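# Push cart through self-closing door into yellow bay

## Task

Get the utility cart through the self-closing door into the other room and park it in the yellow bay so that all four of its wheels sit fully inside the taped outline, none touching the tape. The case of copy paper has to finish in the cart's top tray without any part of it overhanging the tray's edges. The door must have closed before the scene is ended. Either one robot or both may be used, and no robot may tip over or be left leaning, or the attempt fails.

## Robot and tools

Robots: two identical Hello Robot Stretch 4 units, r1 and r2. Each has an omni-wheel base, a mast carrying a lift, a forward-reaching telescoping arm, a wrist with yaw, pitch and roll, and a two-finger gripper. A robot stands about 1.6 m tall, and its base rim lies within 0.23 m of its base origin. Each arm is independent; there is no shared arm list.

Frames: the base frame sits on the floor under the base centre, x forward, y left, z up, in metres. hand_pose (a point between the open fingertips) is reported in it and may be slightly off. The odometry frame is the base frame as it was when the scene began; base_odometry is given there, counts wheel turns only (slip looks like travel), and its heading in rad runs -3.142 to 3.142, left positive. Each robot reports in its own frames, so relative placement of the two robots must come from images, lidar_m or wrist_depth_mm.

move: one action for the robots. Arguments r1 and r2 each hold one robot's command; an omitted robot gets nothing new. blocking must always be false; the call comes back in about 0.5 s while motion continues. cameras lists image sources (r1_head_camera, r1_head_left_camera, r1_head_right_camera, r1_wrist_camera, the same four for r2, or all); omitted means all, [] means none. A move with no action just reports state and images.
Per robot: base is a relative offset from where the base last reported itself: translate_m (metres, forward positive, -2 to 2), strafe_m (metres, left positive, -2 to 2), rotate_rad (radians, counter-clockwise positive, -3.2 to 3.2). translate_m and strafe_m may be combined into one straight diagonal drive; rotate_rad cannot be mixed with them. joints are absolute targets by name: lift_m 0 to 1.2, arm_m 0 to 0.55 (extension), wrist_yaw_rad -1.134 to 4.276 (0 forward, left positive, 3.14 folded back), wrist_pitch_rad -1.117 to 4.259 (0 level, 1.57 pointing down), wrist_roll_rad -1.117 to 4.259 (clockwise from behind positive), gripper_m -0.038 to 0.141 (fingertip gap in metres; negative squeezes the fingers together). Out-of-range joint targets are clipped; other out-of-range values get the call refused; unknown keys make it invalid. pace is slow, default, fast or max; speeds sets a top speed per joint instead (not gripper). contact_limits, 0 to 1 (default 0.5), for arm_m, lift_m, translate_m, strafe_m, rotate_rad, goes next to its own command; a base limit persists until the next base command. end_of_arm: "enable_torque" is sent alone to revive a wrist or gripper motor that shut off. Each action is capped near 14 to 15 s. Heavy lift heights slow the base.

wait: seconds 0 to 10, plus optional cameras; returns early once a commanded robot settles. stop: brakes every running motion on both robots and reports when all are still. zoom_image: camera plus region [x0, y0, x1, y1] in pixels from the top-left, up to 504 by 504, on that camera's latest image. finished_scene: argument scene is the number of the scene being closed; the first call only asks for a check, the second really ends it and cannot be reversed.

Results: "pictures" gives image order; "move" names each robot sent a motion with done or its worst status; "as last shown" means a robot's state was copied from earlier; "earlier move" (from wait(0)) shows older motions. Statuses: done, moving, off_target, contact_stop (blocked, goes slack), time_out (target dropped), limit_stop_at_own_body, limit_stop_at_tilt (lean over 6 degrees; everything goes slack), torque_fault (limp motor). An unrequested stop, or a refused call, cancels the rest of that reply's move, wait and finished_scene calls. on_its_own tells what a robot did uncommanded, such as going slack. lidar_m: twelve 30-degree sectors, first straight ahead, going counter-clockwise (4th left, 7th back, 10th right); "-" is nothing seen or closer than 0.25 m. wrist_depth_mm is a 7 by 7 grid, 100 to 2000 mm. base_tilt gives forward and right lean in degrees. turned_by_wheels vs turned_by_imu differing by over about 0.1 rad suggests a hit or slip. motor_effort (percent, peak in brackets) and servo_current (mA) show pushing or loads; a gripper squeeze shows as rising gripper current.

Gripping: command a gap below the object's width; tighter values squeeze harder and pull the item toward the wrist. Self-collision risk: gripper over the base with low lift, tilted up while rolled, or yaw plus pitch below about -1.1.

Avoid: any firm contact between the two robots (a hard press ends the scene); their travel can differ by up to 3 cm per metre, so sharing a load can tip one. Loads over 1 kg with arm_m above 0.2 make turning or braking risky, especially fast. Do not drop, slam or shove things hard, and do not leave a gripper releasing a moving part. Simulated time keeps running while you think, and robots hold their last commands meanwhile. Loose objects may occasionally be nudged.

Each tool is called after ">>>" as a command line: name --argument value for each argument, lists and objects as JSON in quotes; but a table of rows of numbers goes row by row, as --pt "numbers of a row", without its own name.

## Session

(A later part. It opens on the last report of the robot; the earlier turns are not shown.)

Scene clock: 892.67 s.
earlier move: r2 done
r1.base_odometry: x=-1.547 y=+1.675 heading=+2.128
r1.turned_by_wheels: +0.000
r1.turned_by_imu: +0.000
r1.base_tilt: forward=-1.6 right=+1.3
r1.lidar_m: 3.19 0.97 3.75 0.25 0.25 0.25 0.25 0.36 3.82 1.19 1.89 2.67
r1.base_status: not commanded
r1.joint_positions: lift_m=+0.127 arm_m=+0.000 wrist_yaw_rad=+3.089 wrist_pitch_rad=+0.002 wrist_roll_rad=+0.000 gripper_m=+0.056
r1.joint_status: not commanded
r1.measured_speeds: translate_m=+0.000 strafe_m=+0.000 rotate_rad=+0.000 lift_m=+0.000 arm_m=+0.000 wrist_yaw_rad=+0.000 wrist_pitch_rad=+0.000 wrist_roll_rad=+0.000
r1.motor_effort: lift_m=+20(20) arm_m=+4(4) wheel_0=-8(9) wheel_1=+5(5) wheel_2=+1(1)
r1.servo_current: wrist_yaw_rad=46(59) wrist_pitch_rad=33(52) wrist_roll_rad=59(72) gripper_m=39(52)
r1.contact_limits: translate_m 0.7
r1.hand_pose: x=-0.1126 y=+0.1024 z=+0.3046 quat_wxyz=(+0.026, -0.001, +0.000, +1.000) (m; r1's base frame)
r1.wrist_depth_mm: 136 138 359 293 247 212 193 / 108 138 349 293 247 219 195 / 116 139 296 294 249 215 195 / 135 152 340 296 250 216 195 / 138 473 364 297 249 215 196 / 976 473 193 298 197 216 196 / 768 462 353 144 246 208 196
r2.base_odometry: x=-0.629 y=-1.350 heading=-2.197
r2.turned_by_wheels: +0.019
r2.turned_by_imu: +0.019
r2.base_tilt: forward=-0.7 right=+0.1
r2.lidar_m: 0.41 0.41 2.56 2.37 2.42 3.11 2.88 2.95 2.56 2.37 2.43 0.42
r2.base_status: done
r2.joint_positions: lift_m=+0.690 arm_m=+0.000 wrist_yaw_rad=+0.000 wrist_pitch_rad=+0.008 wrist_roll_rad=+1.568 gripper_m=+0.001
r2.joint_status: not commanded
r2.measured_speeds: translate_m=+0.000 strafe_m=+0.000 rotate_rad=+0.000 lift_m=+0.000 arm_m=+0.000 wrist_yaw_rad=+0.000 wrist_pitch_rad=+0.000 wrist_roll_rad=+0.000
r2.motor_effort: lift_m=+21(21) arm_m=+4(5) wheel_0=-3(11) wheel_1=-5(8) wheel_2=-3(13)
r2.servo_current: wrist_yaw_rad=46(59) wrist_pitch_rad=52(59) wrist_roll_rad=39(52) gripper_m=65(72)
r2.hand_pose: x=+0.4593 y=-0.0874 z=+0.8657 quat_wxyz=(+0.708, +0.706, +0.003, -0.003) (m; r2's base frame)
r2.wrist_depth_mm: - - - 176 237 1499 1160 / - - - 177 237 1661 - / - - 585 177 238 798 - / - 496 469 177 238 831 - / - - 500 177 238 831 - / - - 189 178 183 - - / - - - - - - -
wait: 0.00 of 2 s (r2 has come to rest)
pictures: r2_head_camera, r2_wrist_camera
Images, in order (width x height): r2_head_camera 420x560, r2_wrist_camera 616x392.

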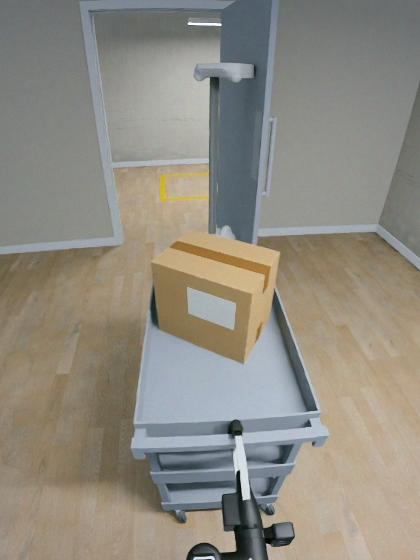

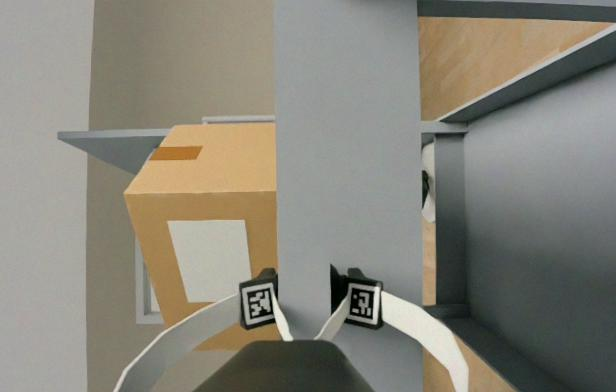

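>>> move --blocking false --r2 '{"base": {"rotate_rad": 0.15}, "pace": "slow"}' --cameras '[]'

>>> wait --seconds 1.5 --cameras '[]'

>>> move --blocking false --r2 '{"base": {"strafe_m": -0.25, "translate_m": 0.03}, "pace": "slow"}' --cameras '[]'

>>> wait --seconds 5 --cameras '["r2_head_camera", "r2_wrist_camera"]'

Scene clock: 909.03 s.
move: r2 moving
r1.base_odometry: x=-1.547 y=+1.675 heading=+2.128
r1.turned_by_wheels: +0.000
r1.turned_by_imu: +0.000
r1.base_tilt: forward=-1.6 right=+1.3
r1.lidar_m: 3.24 0.97 3.73 0.25 0.25 0.25 0.25 0.41 3.80 1.19 1.90 2.71
r1.base_status: not commanded
r1.joint_positions: lift_m=+0.127 arm_m=+0.000 wrist_yaw_rad=+3.089 wrist_pitch_rad=+0.002 wrist_roll_rad=+0.000 gripper_m=+0.056
r1.joint_status: not commanded
r1.measured_speeds: translate_m=+0.000 strafe_m=+0.000 rotate_rad=+0.000 lift_m=+0.000 arm_m=+0.000 wrist_yaw_rad=+0.000 wrist_pitch_rad=+0.000 wrist_roll_rad=+0.000
r1.motor_effort: lift_m=+20(20) arm_m=+4(4) wheel_0=-8(9) wheel_1=+5(5) wheel_2=+1(1)
r1.servo_current: wrist_yaw_rad=52(59) wrist_pitch_rad=33(52) wrist_roll_rad=39(65) gripper_m=39(46)
r1.contact_limits: translate_m 0.7
r1.hand_pose: x=-0.1126 y=+0.1024 z=+0.3046 quat_wxyz=(+0.026, -0.001, +0.000, +1.000) (m; r1's base frame)
r1.wrist_depth_mm: 136 137 357 291 247 213 193 / 109 138 349 294 248 219 194 / 116 139 296 294 249 213 194 / 135 152 340 296 250 215 195 / 138 473 362 297 250 215 196 / 976 477 193 296 197 216 196 / 768 459 355 144 244 207 196
r2.base_odometry: x=-0.629 y=-1.350 heading=-2.085
r2.turned_by_wheels: +0.112
r2.turned_by_imu: +0.109
r2.base_tilt: forward=-0.6 right=+0.1
r2.lidar_m: 0.40 0.47 2.45 2.37 2.47 3.00 2.92 3.01 2.46 2.38 2.51 0.42
r2.base_status: rotate_rad moving
r2.joint_positions: lift_m=+0.690 arm_m=+0.000 wrist_yaw_rad=-0.006 wrist_pitch_rad=+0.008 wrist_roll_rad=+1.568 gripper_m=+0.001
r2.joint_status: not commanded
r2.measured_speeds: translate_m=+0.001 strafe_m=+0.000 rotate_rad=+0.294 lift_m=+0.000 arm_m=+0.000 wrist_yaw_rad=+0.001 wrist_pitch_rad=+0.000 wrist_roll_rad=+0.000
r2.motor_effort: lift_m=+21(21) arm_m=+4(5) wheel_0=-8(12) wheel_1=-6(9) wheel_2=-8(12)
r2.servo_current: wrist_yaw_rad=59(59) wrist_pitch_rad=52(59) wrist_roll_rad=46(52) gripper_m=65(72)
r2.hand_pose: x=+0.4587 y=-0.0891 z=+0.8657 quat_wxyz=(+0.708, +0.706, +0.001, -0.005) (m; r2's base frame)
r2.wrist_depth_mm: - - - 161 219 1618 1138 / - - 1708 165 222 788 - / - 530 484 168 227 820 - / - 496 477 229 232 842 - / - - 539 176 237 - - / - - 188 178 184 - - / - - - - - 1808 504
pictures: none
No camera images: "cameras" was empty.

Scene clock: 909.73 s.
earlier move: r2 done
r1.base_odometry: x=-1.547 y=+1.675 heading=+2.128
r1.turned_by_wheels: +0.000
r1.turned_by_imu: +0.000
r1.base_tilt: forward=-1.6 right=+1.2
r1.lidar_m: 3.24 0.96 3.79 0.25 0.25 0.25 0.25 0.40 3.80 1.18 1.93 2.71
r1.base_status: not commanded
r1.joint_positions: lift_m=+0.127 arm_m=+0.000 wrist_yaw_rad=+3.089 wrist_pitch_rad=+0.002 wrist_roll_rad=+0.000 gripper_m=+0.056
r1.joint_status: not commanded
r1.measured_speeds: translate_m=+0.000 strafe_m=+0.000 rotate_rad=+0.000 lift_m=+0.000 arm_m=+0.000 wrist_yaw_rad=+0.000 wrist_pitch_rad=+0.000 wrist_roll_rad=+0.000
r1.motor_effort: lift_m=+20(20) arm_m=+4(4) wheel_0=-8(9) wheel_1=+5(5) wheel_2=+1(1)
r1.servo_current: wrist_yaw_rad=52(65) wrist_pitch_rad=46(52) wrist_roll_rad=46(72) gripper_m=39(46)
r1.contact_limits: translate_m 0.7
r1.hand_pose: x=-0.1126 y=+0.1024 z=+0.3046 quat_wxyz=(+0.026, -0.001, +0.000, +1.000) (m; r1's base frame)
r1.wrist_depth_mm: 136 138 359 291 247 213 193 / 109 138 349 293 248 217 193 / 116 139 296 294 249 214 195 / 135 152 342 296 249 215 195 / 138 473 362 296 250 216 196 / 991 477 193 297 196 216 196 / 768 459 359 143 246 208 196
r2.base_odometry: x=-0.629 y=-1.351 heading=-2.048
r2.turned_by_wheels: +0.037
r2.turned_by_imu: +0.036
r2.base_tilt: forward=-0.7 right=+0.1
r2.lidar_m: 0.43 0.47 2.42 2.37 2.50 2.96 2.89 3.06 2.42 2.37 2.53 0.43
r2.base_status: done
r2.joint_positions: lift_m=+0.690 arm_m=+0.000 wrist_yaw_rad=+0.001 wrist_pitch_rad=+0.008 wrist_roll_rad=+1.568 gripper_m=+0.001
r2.joint_status: not commanded
r2.measured_speeds: translate_m=+0.000 strafe_m=+0.000 rotate_rad=+0.000 lift_m=+0.000 arm_m=+0.000 wrist_yaw_rad=+0.000 wrist_pitch_rad=+0.000 wrist_roll_rad=+0.000
r2.motor_effort: lift_m=+21(21) arm_m=+4(5) wheel_0=-4(12) wheel_1=-6(9) wheel_2=-3(12)
r2.servo_current: wrist_yaw_rad=52(65) wrist_pitch_rad=39(59) wrist_roll_rad=59(59) gripper_m=72(72)
r2.hand_pose: x=+0.4593 y=-0.0871 z=+0.8657 quat_wxyz=(+0.708, +0.706, +0.003, -0.002) (m; r2's base frame)
r2.wrist_depth_mm: - - - 148 204 1336 - / - 1863 525 155 211 - - / - 469 452 159 218 809 - / - - 492 166 226 - - / - - 580 173 236 - - / - - 190 178 183 - - / - - - - - 1808 492
wait: 0.70 of 1.5 s (r2 has come to rest)
pictures: none
No camera images: "cameras" was empty.

Scene clock: 910.23 s.
move: r2 moving
r1.base_odometry: x=-1.547 y=+1.675 heading=+2.128
r1.turned_by_wheels: +0.000
r1.turned_by_imu: +0.000
r1.base_tilt: forward=-1.6 right=+1.3
r1.lidar_m: 3.20 0.96 3.79 0.25 0.25 0.25 0.25 0.40 3.83 1.19 1.92 2.69
r1.base_status: not commanded
r1.joint_positions: lift_m=+0.127 arm_m=+0.000 wrist_yaw_rad=+3.089 wrist_pitch_rad=+0.002 wrist_roll_rad=+0.000 gripper_m=+0.056
r1.joint_status: not commanded
r1.measured_speeds: translate_m=+0.000 strafe_m=+0.000 rotate_rad=+0.000 lift_m=+0.000 arm_m=+0.000 wrist_yaw_rad=+0.000 wrist_pitch_rad=+0.000 wrist_roll_rad=+0.000
r1.motor_effort: lift_m=+20(20) arm_m=+4(4) wheel_0=-8(9) wheel_1=+5(5) wheel_2=+1(1)
r1.servo_current: wrist_yaw_rad=46(59) wrist_pitch_rad=46(46) wrist_roll_rad=52(72) gripper_m=46(46)
r1.contact_limits: translate_m 0.7
r1.hand_pose: x=-0.1126 y=+0.1024 z=+0.3046 quat_wxyz=(+0.026, -0.001, +0.000, +1.000) (m; r1's base frame)
r1.wrist_depth_mm: 136 138 359 291 246 213 193 / 109 138 347 294 247 216 195 / 115 139 297 293 249 215 195 / 135 152 340 294 249 214 195 / 137 473 362 296 251 215 196 / 976 477 193 297 196 216 196 / 759 462 357 143 246 207 196
r2.base_odometry: x=-0.641 y=-1.346 heading=-2.048
r2.turned_by_wheels: +0.000
r2.turned_by_imu: +0.000
r2.base_tilt: forward=-0.6 right=+0.0
r2.lidar_m: 0.39 0.45 2.45 2.38 2.52 3.00 2.90 3.08 2.44 2.36 2.49 0.42
r2.base_status: translate_m moving; strafe_m moving
r2.joint_positions: lift_m=+0.690 arm_m=+0.000 wrist_yaw_rad=+0.001 wrist_pitch_rad=+0.008 wrist_roll_rad=+1.568 gripper_m=+0.001
r2.joint_status: not commanded
r2.measured_speeds: translate_m=+0.006 strafe_m=-0.052 rotate_rad=+0.001 lift_m=+0.000 arm_m=+0.000 wrist_yaw_rad=+0.000 wrist_pitch_rad=+0.000 wrist_roll_rad=+0.000
r2.motor_effort: lift_m=+21(21) arm_m=+5(5) wheel_0=+10(10) wheel_1=-6(9) wheel_2=-7(8)
r2.servo_current: wrist_yaw_rad=39(59) wrist_pitch_rad=52(59) wrist_roll_rad=52(59) gripper_m=65(65)
r2.hand_pose: x=+0.4593 y=-0.0871 z=+0.8657 quat_wxyz=(+0.708, +0.706, +0.003, -0.002) (m; r2's base frame)
r2.wrist_depth_mm: - - - 145 202 1336 - / - 1576 535 153 209 - - / - 469 449 157 216 798 - / - - 492 165 224 - - / - - 585 172 234 - - / - - 189 176 181 - - / - - - - - 1863 492
pictures: none
No camera images: "cameras" was empty.

Scene clock: 913.47 s.
earlier move: r2 done
r1.base_odometry: x=-1.547 y=+1.675 heading=+2.128
r1.turned_by_wheels: +0.000
r1.turned_by_imu: +0.000
r1.base_tilt: forward=-1.6 right=+1.3
r1.lidar_m: 3.22 0.89 1.04 0.25 0.25 0.25 0.25 0.40 3.81 1.19 1.90 2.69
r1.base_status: not commanded
r1.joint_positions: lift_m=+0.127 arm_m=+0.000 wrist_yaw_rad=+3.089 wrist_pitch_rad=+0.002 wrist_roll_rad=+0.000 gripper_m=+0.056
r1.joint_status: not commanded
r1.measured_speeds: translate_m=+0.000 strafe_m=+0.000 rotate_rad=+0.000 lift_m=+0.000 arm_m=+0.000 wrist_yaw_rad=+0.000 wrist_pitch_rad=+0.000 wrist_roll_rad=+0.000
r1.motor_effort: lift_m=+20(20) arm_m=+4(4) wheel_0=-8(9) wheel_1=+5(5) wheel_2=+1(1)
r1.servo_current: wrist_yaw_rad=33(65) wrist_pitch_rad=46(52) wrist_roll_rad=39(72) gripper_m=39(52)
r1.contact_limits: translate_m 0.7
r1.hand_pose: x=-0.1126 y=+0.1024 z=+0.3046 quat_wxyz=(+0.026, -0.001, +0.000, +1.000) (m; r1's base frame)
r1.wrist_depth_mm: 136 138 362 291 247 212 193 / 109 138 343 293 246 218 194 / 115 139 296 296 249 214 196 / 135 152 340 294 250 215 195 / 138 473 364 296 250 215 196 / 991 477 193 294 197 216 196 / 759 462 355 143 246 207 196
r2.base_odometry: x=-0.864 y=-1.262 heading=-2.048
r2.turned_by_wheels: +0.000
r2.turned_by_imu: +0.001
r2.base_tilt: forward=-0.7 right=+0.1
r2.lidar_m: 0.37 0.36 2.68 2.62 2.72 3.04 2.95 2.90 2.20 2.13 2.27 0.46
r2.base_status: done
r2.joint_positions: lift_m=+0.690 arm_m=+0.000 wrist_yaw_rad=+0.002 wrist_pitch_rad=+0.008 wrist_roll_rad=+1.568 gripper_m=+0.001
r2.joint_status: not commanded
r2.measured_speeds: translate_m=+0.000 strafe_m=+0.000 rotate_rad=+0.000 lift_m=+0.000 arm_m=+0.000 wrist_yaw_rad=+0.000 wrist_pitch_rad=+0.000 wrist_roll_rad=+0.000
r2.motor_effort: lift_m=+21(21) arm_m=+4(5) wheel_0=+6(15) wheel_1=-4(9) wheel_2=-4(9)
r2.servo_current: wrist_yaw_rad=52(65) wrist_pitch_rad=52(59) wrist_roll_rad=46(59) gripper_m=59(72)
r2.hand_pose: x=+0.4594 y=-0.0868 z=+0.8657 quat_wxyz=(+0.708, +0.706, +0.003, -0.002) (m; r2's base frame)
r2.wrist_depth_mm: - - - 201 267 283 281 / - - - 196 260 1618 1160 / - - - 191 254 809 - / - - 549 187 248 820 - / - - 480 183 243 842 - / - - 190 179 183 - - / - - - - 232 - -
wait: 3.23 of 5 s (r2 has come to rest)
pictures: r2_head_camera, r2_wrist_camera
Images, in order (width x height): r2_head_camera 420x560, r2_wrist_camera 616x392.

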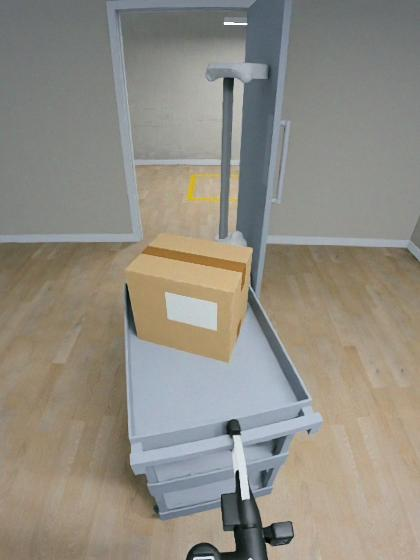

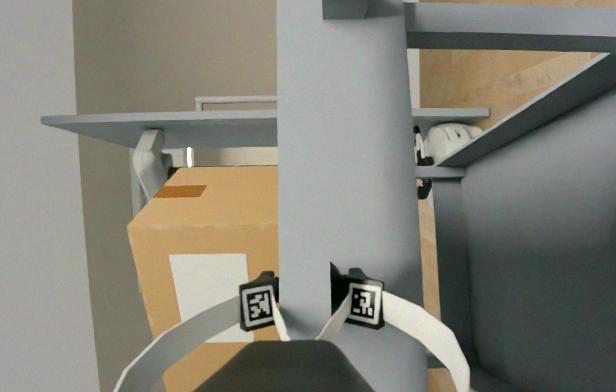

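>>> move --blocking false --r2 '{"base": {"strafe_m": -0.16, "translate_m": 0.07}, "pace": "slow"}' --cameras '[]'

>>> wait --seconds 5 --cameras '["r2_head_camera", "r2_wrist_camera"]'

Scene clock: 931.40 s.
move: r2 moving
r1.base_odometry: x=-1.547 y=+1.675 heading=+2.128
r1.turned_by_wheels: +0.000
r1.turned_by_imu: +0.000
r1.base_tilt: forward=-1.6 right=+1.2
r1.lidar_m: 3.24 0.88 0.99 0.25 0.25 0.25 0.25 0.39 3.83 1.19 1.90 2.70
r1.base_status: not commanded
r1.joint_positions: lift_m=+0.127 arm_m=+0.000 wrist_yaw_rad=+3.089 wrist_pitch_rad=+0.002 wrist_roll_rad=+0.000 gripper_m=+0.056
r1.joint_status: not commanded
r1.measured_speeds: translate_m=+0.000 strafe_m=+0.000 rotate_rad=+0.000 lift_m=+0.000 arm_m=+0.000 wrist_yaw_rad=+0.000 wrist_pitch_rad=+0.000 wrist_roll_rad=+0.000
r1.motor_effort: lift_m=+20(20) arm_m=+4(4) wheel_0=-8(9) wheel_1=+5(5) wheel_2=+1(1)
r1.servo_current: wrist_yaw_rad=46(52) wrist_pitch_rad=39(52) wrist_roll_rad=59(65) gripper_m=46(46)
r1.contact_limits: translate_m 0.7
r1.hand_pose: x=-0.1126 y=+0.1024 z=+0.3046 quat_wxyz=(+0.026, -0.001, +0.000, +1.000) (m; r1's base frame)
r1.wrist_depth_mm: 136 138 357 293 247 212 193 / 109 138 349 293 248 216 194 / 116 139 296 294 249 215 195 / 135 152 340 296 250 215 195 / 138 477 362 297 249 216 196 / 1008 477 193 297 196 216 195 / 759 462 355 143 245 207 196
r2.base_odometry: x=-0.877 y=-1.261 heading=-2.048
r2.turned_by_wheels: +0.000
r2.turned_by_imu: +0.000
r2.base_tilt: forward=-0.7 right=+0.1
r2.lidar_m: 0.38 0.38 2.68 2.62 2.77 3.00 2.94 2.84 2.18 2.11 2.24 0.46
r2.base_status: translate_m moving; strafe_m moving
r2.joint_positions: lift_m=+0.690 arm_m=+0.000 wrist_yaw_rad=+0.002 wrist_pitch_rad=+0.008 wrist_roll_rad=+1.568 gripper_m=+0.001
r2.joint_status: not commanded
r2.measured_speeds: translate_m=+0.020 strafe_m=-0.045 rotate_rad=+0.001 lift_m=+0.000 arm_m=+0.000 wrist_yaw_rad=+0.000 wrist_pitch_rad=+0.000 wrist_roll_rad=+0.000
r2.motor_effort: lift_m=+21(21) arm_m=+4(5) wheel_0=+9(12) wheel_1=-5(6) wheel_2=-6(7)
r2.servo_current: wrist_yaw_rad=52(59) wrist_pitch_rad=46(52) wrist_roll_rad=46(59) gripper_m=72(72)
r2.hand_pose: x=+0.4594 y=-0.0868 z=+0.8657 quat_wxyz=(+0.708, +0.706, +0.003, -0.002) (m; r2's base frame)
r2.wrist_depth_mm: - - - 205 272 279 282 / - - - 199 263 1661 1160 / - - - 193 255 1618 - / - - 559 189 249 798 - / - 484 473 184 242 842 - / - - 191 179 183 - - / - - - - 231 - -
pictures: none
No camera images: "cameras" was empty.

Scene clock: 933.93 s.
earlier move: r2 done
r1.base_odometry: x=-1.547 y=+1.675 heading=+2.128
r1.turned_by_wheels: +0.000
r1.turned_by_imu: +0.000
r1.base_tilt: forward=-1.6 right=+1.3
r1.lidar_m: 3.21 0.81 0.88 0.25 0.25 0.25 0.25 0.38 3.82 1.18 1.89 2.69
r1.base_status: not commanded
r1.joint_positions: lift_m=+0.127 arm_m=+0.000 wrist_yaw_rad=+3.089 wrist_pitch_rad=+0.002 wrist_roll_rad=+0.000 gripper_m=+0.056
r1.joint_status: not commanded
r1.measured_speeds: translate_m=+0.000 strafe_m=+0.000 rotate_rad=+0.000 lift_m=+0.000 arm_m=+0.000 wrist_yaw_rad=+0.000 wrist_pitch_rad=+0.000 wrist_roll_rad=+0.000
r1.motor_effort: lift_m=+20(20) arm_m=+4(4) wheel_0=-8(9) wheel_1=+5(5) wheel_2=+1(1)
r1.servo_current: wrist_yaw_rad=52(65) wrist_pitch_rad=46(52) wrist_roll_rad=39(65) gripper_m=46(46)
r1.contact_limits: translate_m 0.7
r1.hand_pose: x=-0.1126 y=+0.1024 z=+0.3046 quat_wxyz=(+0.026, -0.001, +0.000, +1.000) (m; r1's base frame)
r1.wrist_depth_mm: 136 138 357 293 247 212 193 / 109 138 347 294 247 218 194 / 116 138 296 294 248 214 195 / 135 152 340 296 250 214 195 / 137 473 364 297 251 216 196 / 991 477 193 297 196 215 196 / 750 459 353 143 245 207 196
r2.base_odometry: x=-1.038 y=-1.251 heading=-2.049
r2.turned_by_wheels: +0.000
r2.turned_by_imu: +0.001
r2.base_tilt: forward=-0.7 right=+0.1
r2.lidar_m: 0.34 0.33 2.85 2.77 2.91 3.09 3.02 2.63 2.04 1.98 2.11 0.49
r2.base_status: done
r2.joint_positions: lift_m=+0.690 arm_m=+0.000 wrist_yaw_rad=+0.002 wrist_pitch_rad=+0.008 wrist_roll_rad=+1.568 gripper_m=+0.001
r2.joint_status: not commanded
r2.measured_speeds: translate_m=+0.000 strafe_m=+0.000 rotate_rad=+0.000 lift_m=+0.000 arm_m=+0.000 wrist_yaw_rad=+0.000 wrist_pitch_rad=+0.000 wrist_roll_rad=+0.000
r2.motor_effort: lift_m=+21(21) arm_m=+4(5) wheel_0=+6(12) wheel_1=-5(8) wheel_2=-5(9)
r2.servo_current: wrist_yaw_rad=46(59) wrist_pitch_rad=52(59) wrist_roll_rad=39(72) gripper_m=65(72)
r2.hand_pose: x=+0.4594 y=-0.0868 z=+0.8657 quat_wxyz=(+0.708, +0.706, +0.003, -0.002) (m; r2's base frame)
r2.wrist_depth_mm: - - - 257 - 1661 1160 / - - - 236 320 327 329 / - - - 219 287 1576 500 / - - - 202 264 1537 - / - - 591 188 248 842 - / - 455 190 177 184 - - / - - 466 - 220 - -
wait: 2.53 of 5 s (r2 has come to rest)
pictures: r2_head_camera, r2_wrist_camera
Images, in order (width x height): r2_head_camera 420x560, r2_wrist_camera 616x392.

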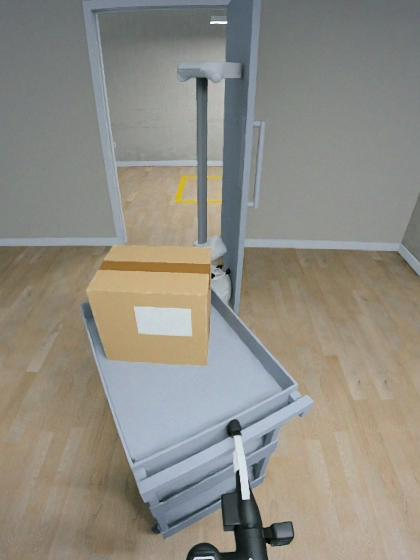

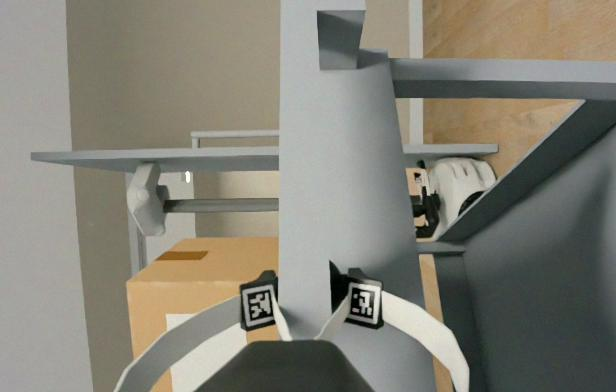

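>>> move --blocking false --r2 '{"base": {"strafe_m": 0.139, "translate_m": 0.266}, "pace": "slow"}' --cameras '[]'

>>> wait --seconds 5 --cameras '["r2_head_camera", "r1_head_left_camera"]'

Scene clock: 946.47 s.
move: r2 moving
r1.base_odometry: x=-1.547 y=+1.675 heading=+2.128
r1.turned_by_wheels: +0.000
r1.turned_by_imu: +0.000
r1.base_tilt: forward=-1.6 right=+1.3
r1.lidar_m: 3.21 0.81 0.94 0.25 0.25 0.25 0.25 0.39 3.83 1.18 1.92 2.69
r1.base_status: not commanded
r1.joint_positions: lift_m=+0.127 arm_m=+0.000 wrist_yaw_rad=+3.089 wrist_pitch_rad=+0.002 wrist_roll_rad=+0.000 gripper_m=+0.056
r1.joint_status: not commanded
r1.measured_speeds: translate_m=+0.000 strafe_m=+0.000 rotate_rad=+0.000 lift_m=+0.000 arm_m=+0.000 wrist_yaw_rad=+0.000 wrist_pitch_rad=+0.000 wrist_roll_rad=+0.000
r1.motor_effort: lift_m=+20(20) arm_m=+4(4) wheel_0=-8(9) wheel_1=+5(5) wheel_2=+1(1)
r1.servo_current: wrist_yaw_rad=26(52) wrist_pitch_rad=46(46) wrist_roll_rad=52(59) gripper_m=39(46)
r1.contact_limits: translate_m 0.7
r1.hand_pose: x=-0.1126 y=+0.1024 z=+0.3046 quat_wxyz=(+0.026, -0.001, +0.000, +1.000) (m; r1's base frame)
r1.wrist_depth_mm: 136 138 357 291 247 213 193 / 109 138 347 291 247 217 193 / 116 139 297 296 248 214 195 / 135 152 340 296 250 215 195 / 137 477 364 297 249 215 195 / 991 473 193 298 197 215 196 / 768 459 355 143 245 207 196
r2.base_odometry: x=-1.038 y=-1.265 heading=-2.049
r2.turned_by_wheels: +0.000
r2.turned_by_imu: +0.000
r2.base_tilt: forward=-0.7 right=+0.1
r2.lidar_m: 0.31 0.32 2.83 2.75 2.89 3.11 3.03 2.69 2.05 1.99 2.14 0.49
r2.base_status: translate_m moving; strafe_m moving
r2.joint_positions: lift_m=+0.690 arm_m=+0.000 wrist_yaw_rad=-0.002 wrist_pitch_rad=+0.008 wrist_roll_rad=+1.568 gripper_m=+0.001
r2.joint_status: not commanded
r2.measured_speeds: translate_m=+0.049 strafe_m=+0.025 rotate_rad=-0.002 lift_m=+0.000 arm_m=+0.000 wrist_yaw_rad=-0.014 wrist_pitch_rad=+0.000 wrist_roll_rad=+0.000
r2.motor_effort: lift_m=+21(21) arm_m=+4(4) wheel_0=+2(8) wheel_1=+9(9) wheel_2=-13(14)
r2.servo_current: wrist_yaw_rad=46(59) wrist_pitch_rad=46(59) wrist_roll_rad=52(59) gripper_m=72(72)
r2.hand_pose: x=+0.4590 y=-0.0881 z=+0.8657 quat_wxyz=(+0.708, +0.706, +0.002, -0.004) (m; r2's base frame)
r2.wrist_depth_mm: - - - 264 - 1618 1138 / - - - 240 320 332 334 / - - - 220 290 1661 500 / - - - 201 266 1499 - / - - 634 187 247 820 - / - 459 189 175 183 - - / - 459 462 - 220 - -
pictures: none
No camera images: "cameras" was empty.

Scene clock: 950.13 s.
earlier move: r2 done
r1.base_odometry: x=-1.547 y=+1.675 heading=+2.128
r1.turned_by_wheels: +0.000
r1.turned_by_imu: +0.000
r1.base_tilt: forward=-1.6 right=+1.3
r1.lidar_m: 0.76 0.59 0.90 0.25 0.25 0.25 0.25 0.38 3.83 1.16 1.88 2.70
r1.base_status: not commanded
r1.joint_positions: lift_m=+0.127 arm_m=+0.000 wrist_yaw_rad=+3.089 wrist_pitch_rad=+0.002 wrist_roll_rad=+0.000 gripper_m=+0.056
r1.joint_status: not commanded
r1.measured_speeds: translate_m=+0.000 strafe_m=+0.000 rotate_rad=+0.000 lift_m=+0.000 arm_m=+0.000 wrist_yaw_rad=+0.000 wrist_pitch_rad=+0.000 wrist_roll_rad=+0.000
r1.motor_effort: lift_m=+20(20) arm_m=+4(4) wheel_0=-8(9) wheel_1=+5(5) wheel_2=+1(1)
r1.servo_current: wrist_yaw_rad=59(78) wrist_pitch_rad=33(52) wrist_roll_rad=52(65) gripper_m=39(52)
r1.contact_limits: translate_m 0.7
r1.hand_pose: x=-0.1126 y=+0.1024 z=+0.3046 quat_wxyz=(+0.026, -0.001, +0.000, +1.000) (m; r1's base frame)
r1.wrist_depth_mm: 136 138 357 293 247 211 193 / 109 138 349 293 248 218 193 / 116 139 294 294 249 214 195 / 135 152 340 296 249 215 195 / 138 477 364 297 250 215 196 / 991 477 192 297 196 216 196 / 759 459 353 143 245 207 196
r2.base_odometry: x=-1.037 y=-1.551 heading=-2.048
r2.turned_by_wheels: +0.001
r2.turned_by_imu: +0.000
r2.base_tilt: forward=-0.7 right=+0.1
r2.lidar_m: 0.32 0.31 2.68 2.61 2.77 3.36 3.27 2.88 2.19 2.11 2.26 0.47
r2.base_status: done
r2.joint_positions: lift_m=+0.690 arm_m=+0.000 wrist_yaw_rad=-0.004 wrist_pitch_rad=+0.008 wrist_roll_rad=+1.568 gripper_m=+0.001
r2.joint_status: not commanded
r2.measured_speeds: translate_m=+0.000 strafe_m=+0.000 rotate_rad=+0.000 lift_m=+0.000 arm_m=+0.000 wrist_yaw_rad=+0.000 wrist_pitch_rad=+0.000 wrist_roll_rad=+0.000
r2.motor_effort: lift_m=+21(21) arm_m=+4(5) wheel_0=+4(8) wheel_1=+4(9) wheel_2=-6(15)
r2.servo_current: wrist_yaw_rad=52(65) wrist_pitch_rad=52(59) wrist_roll_rad=46(59) gripper_m=59(72)
r2.hand_pose: x=+0.4589 y=-0.0887 z=+0.8657 quat_wxyz=(+0.708, +0.706, +0.001, -0.004) (m; r2's base frame)
r2.wrist_depth_mm: - - - 265 - 1708 1160 / - - - 242 322 334 336 / - 1921 - 221 287 1366 1160 / - - - 201 266 1255 - / - - 627 189 247 809 - / - 455 190 175 183 - - / - 459 459 - 219 - -
wait: 3.67 of 5 s (r2 has come to rest)
pictures: r1_head_left_camera, r2_head_camera
Images, in order (width x height): r1_head_left_camera 420x672, r2_head_camera 420x560.

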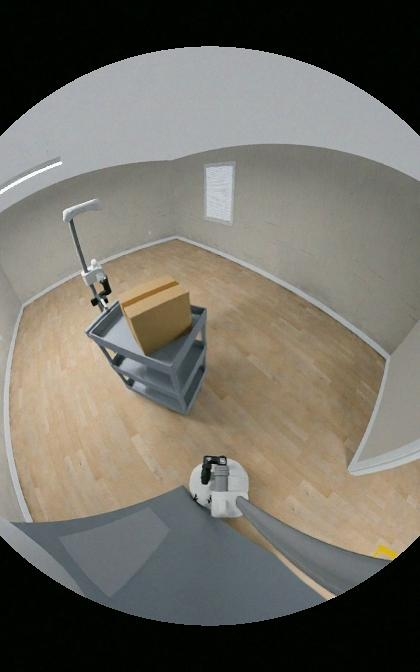

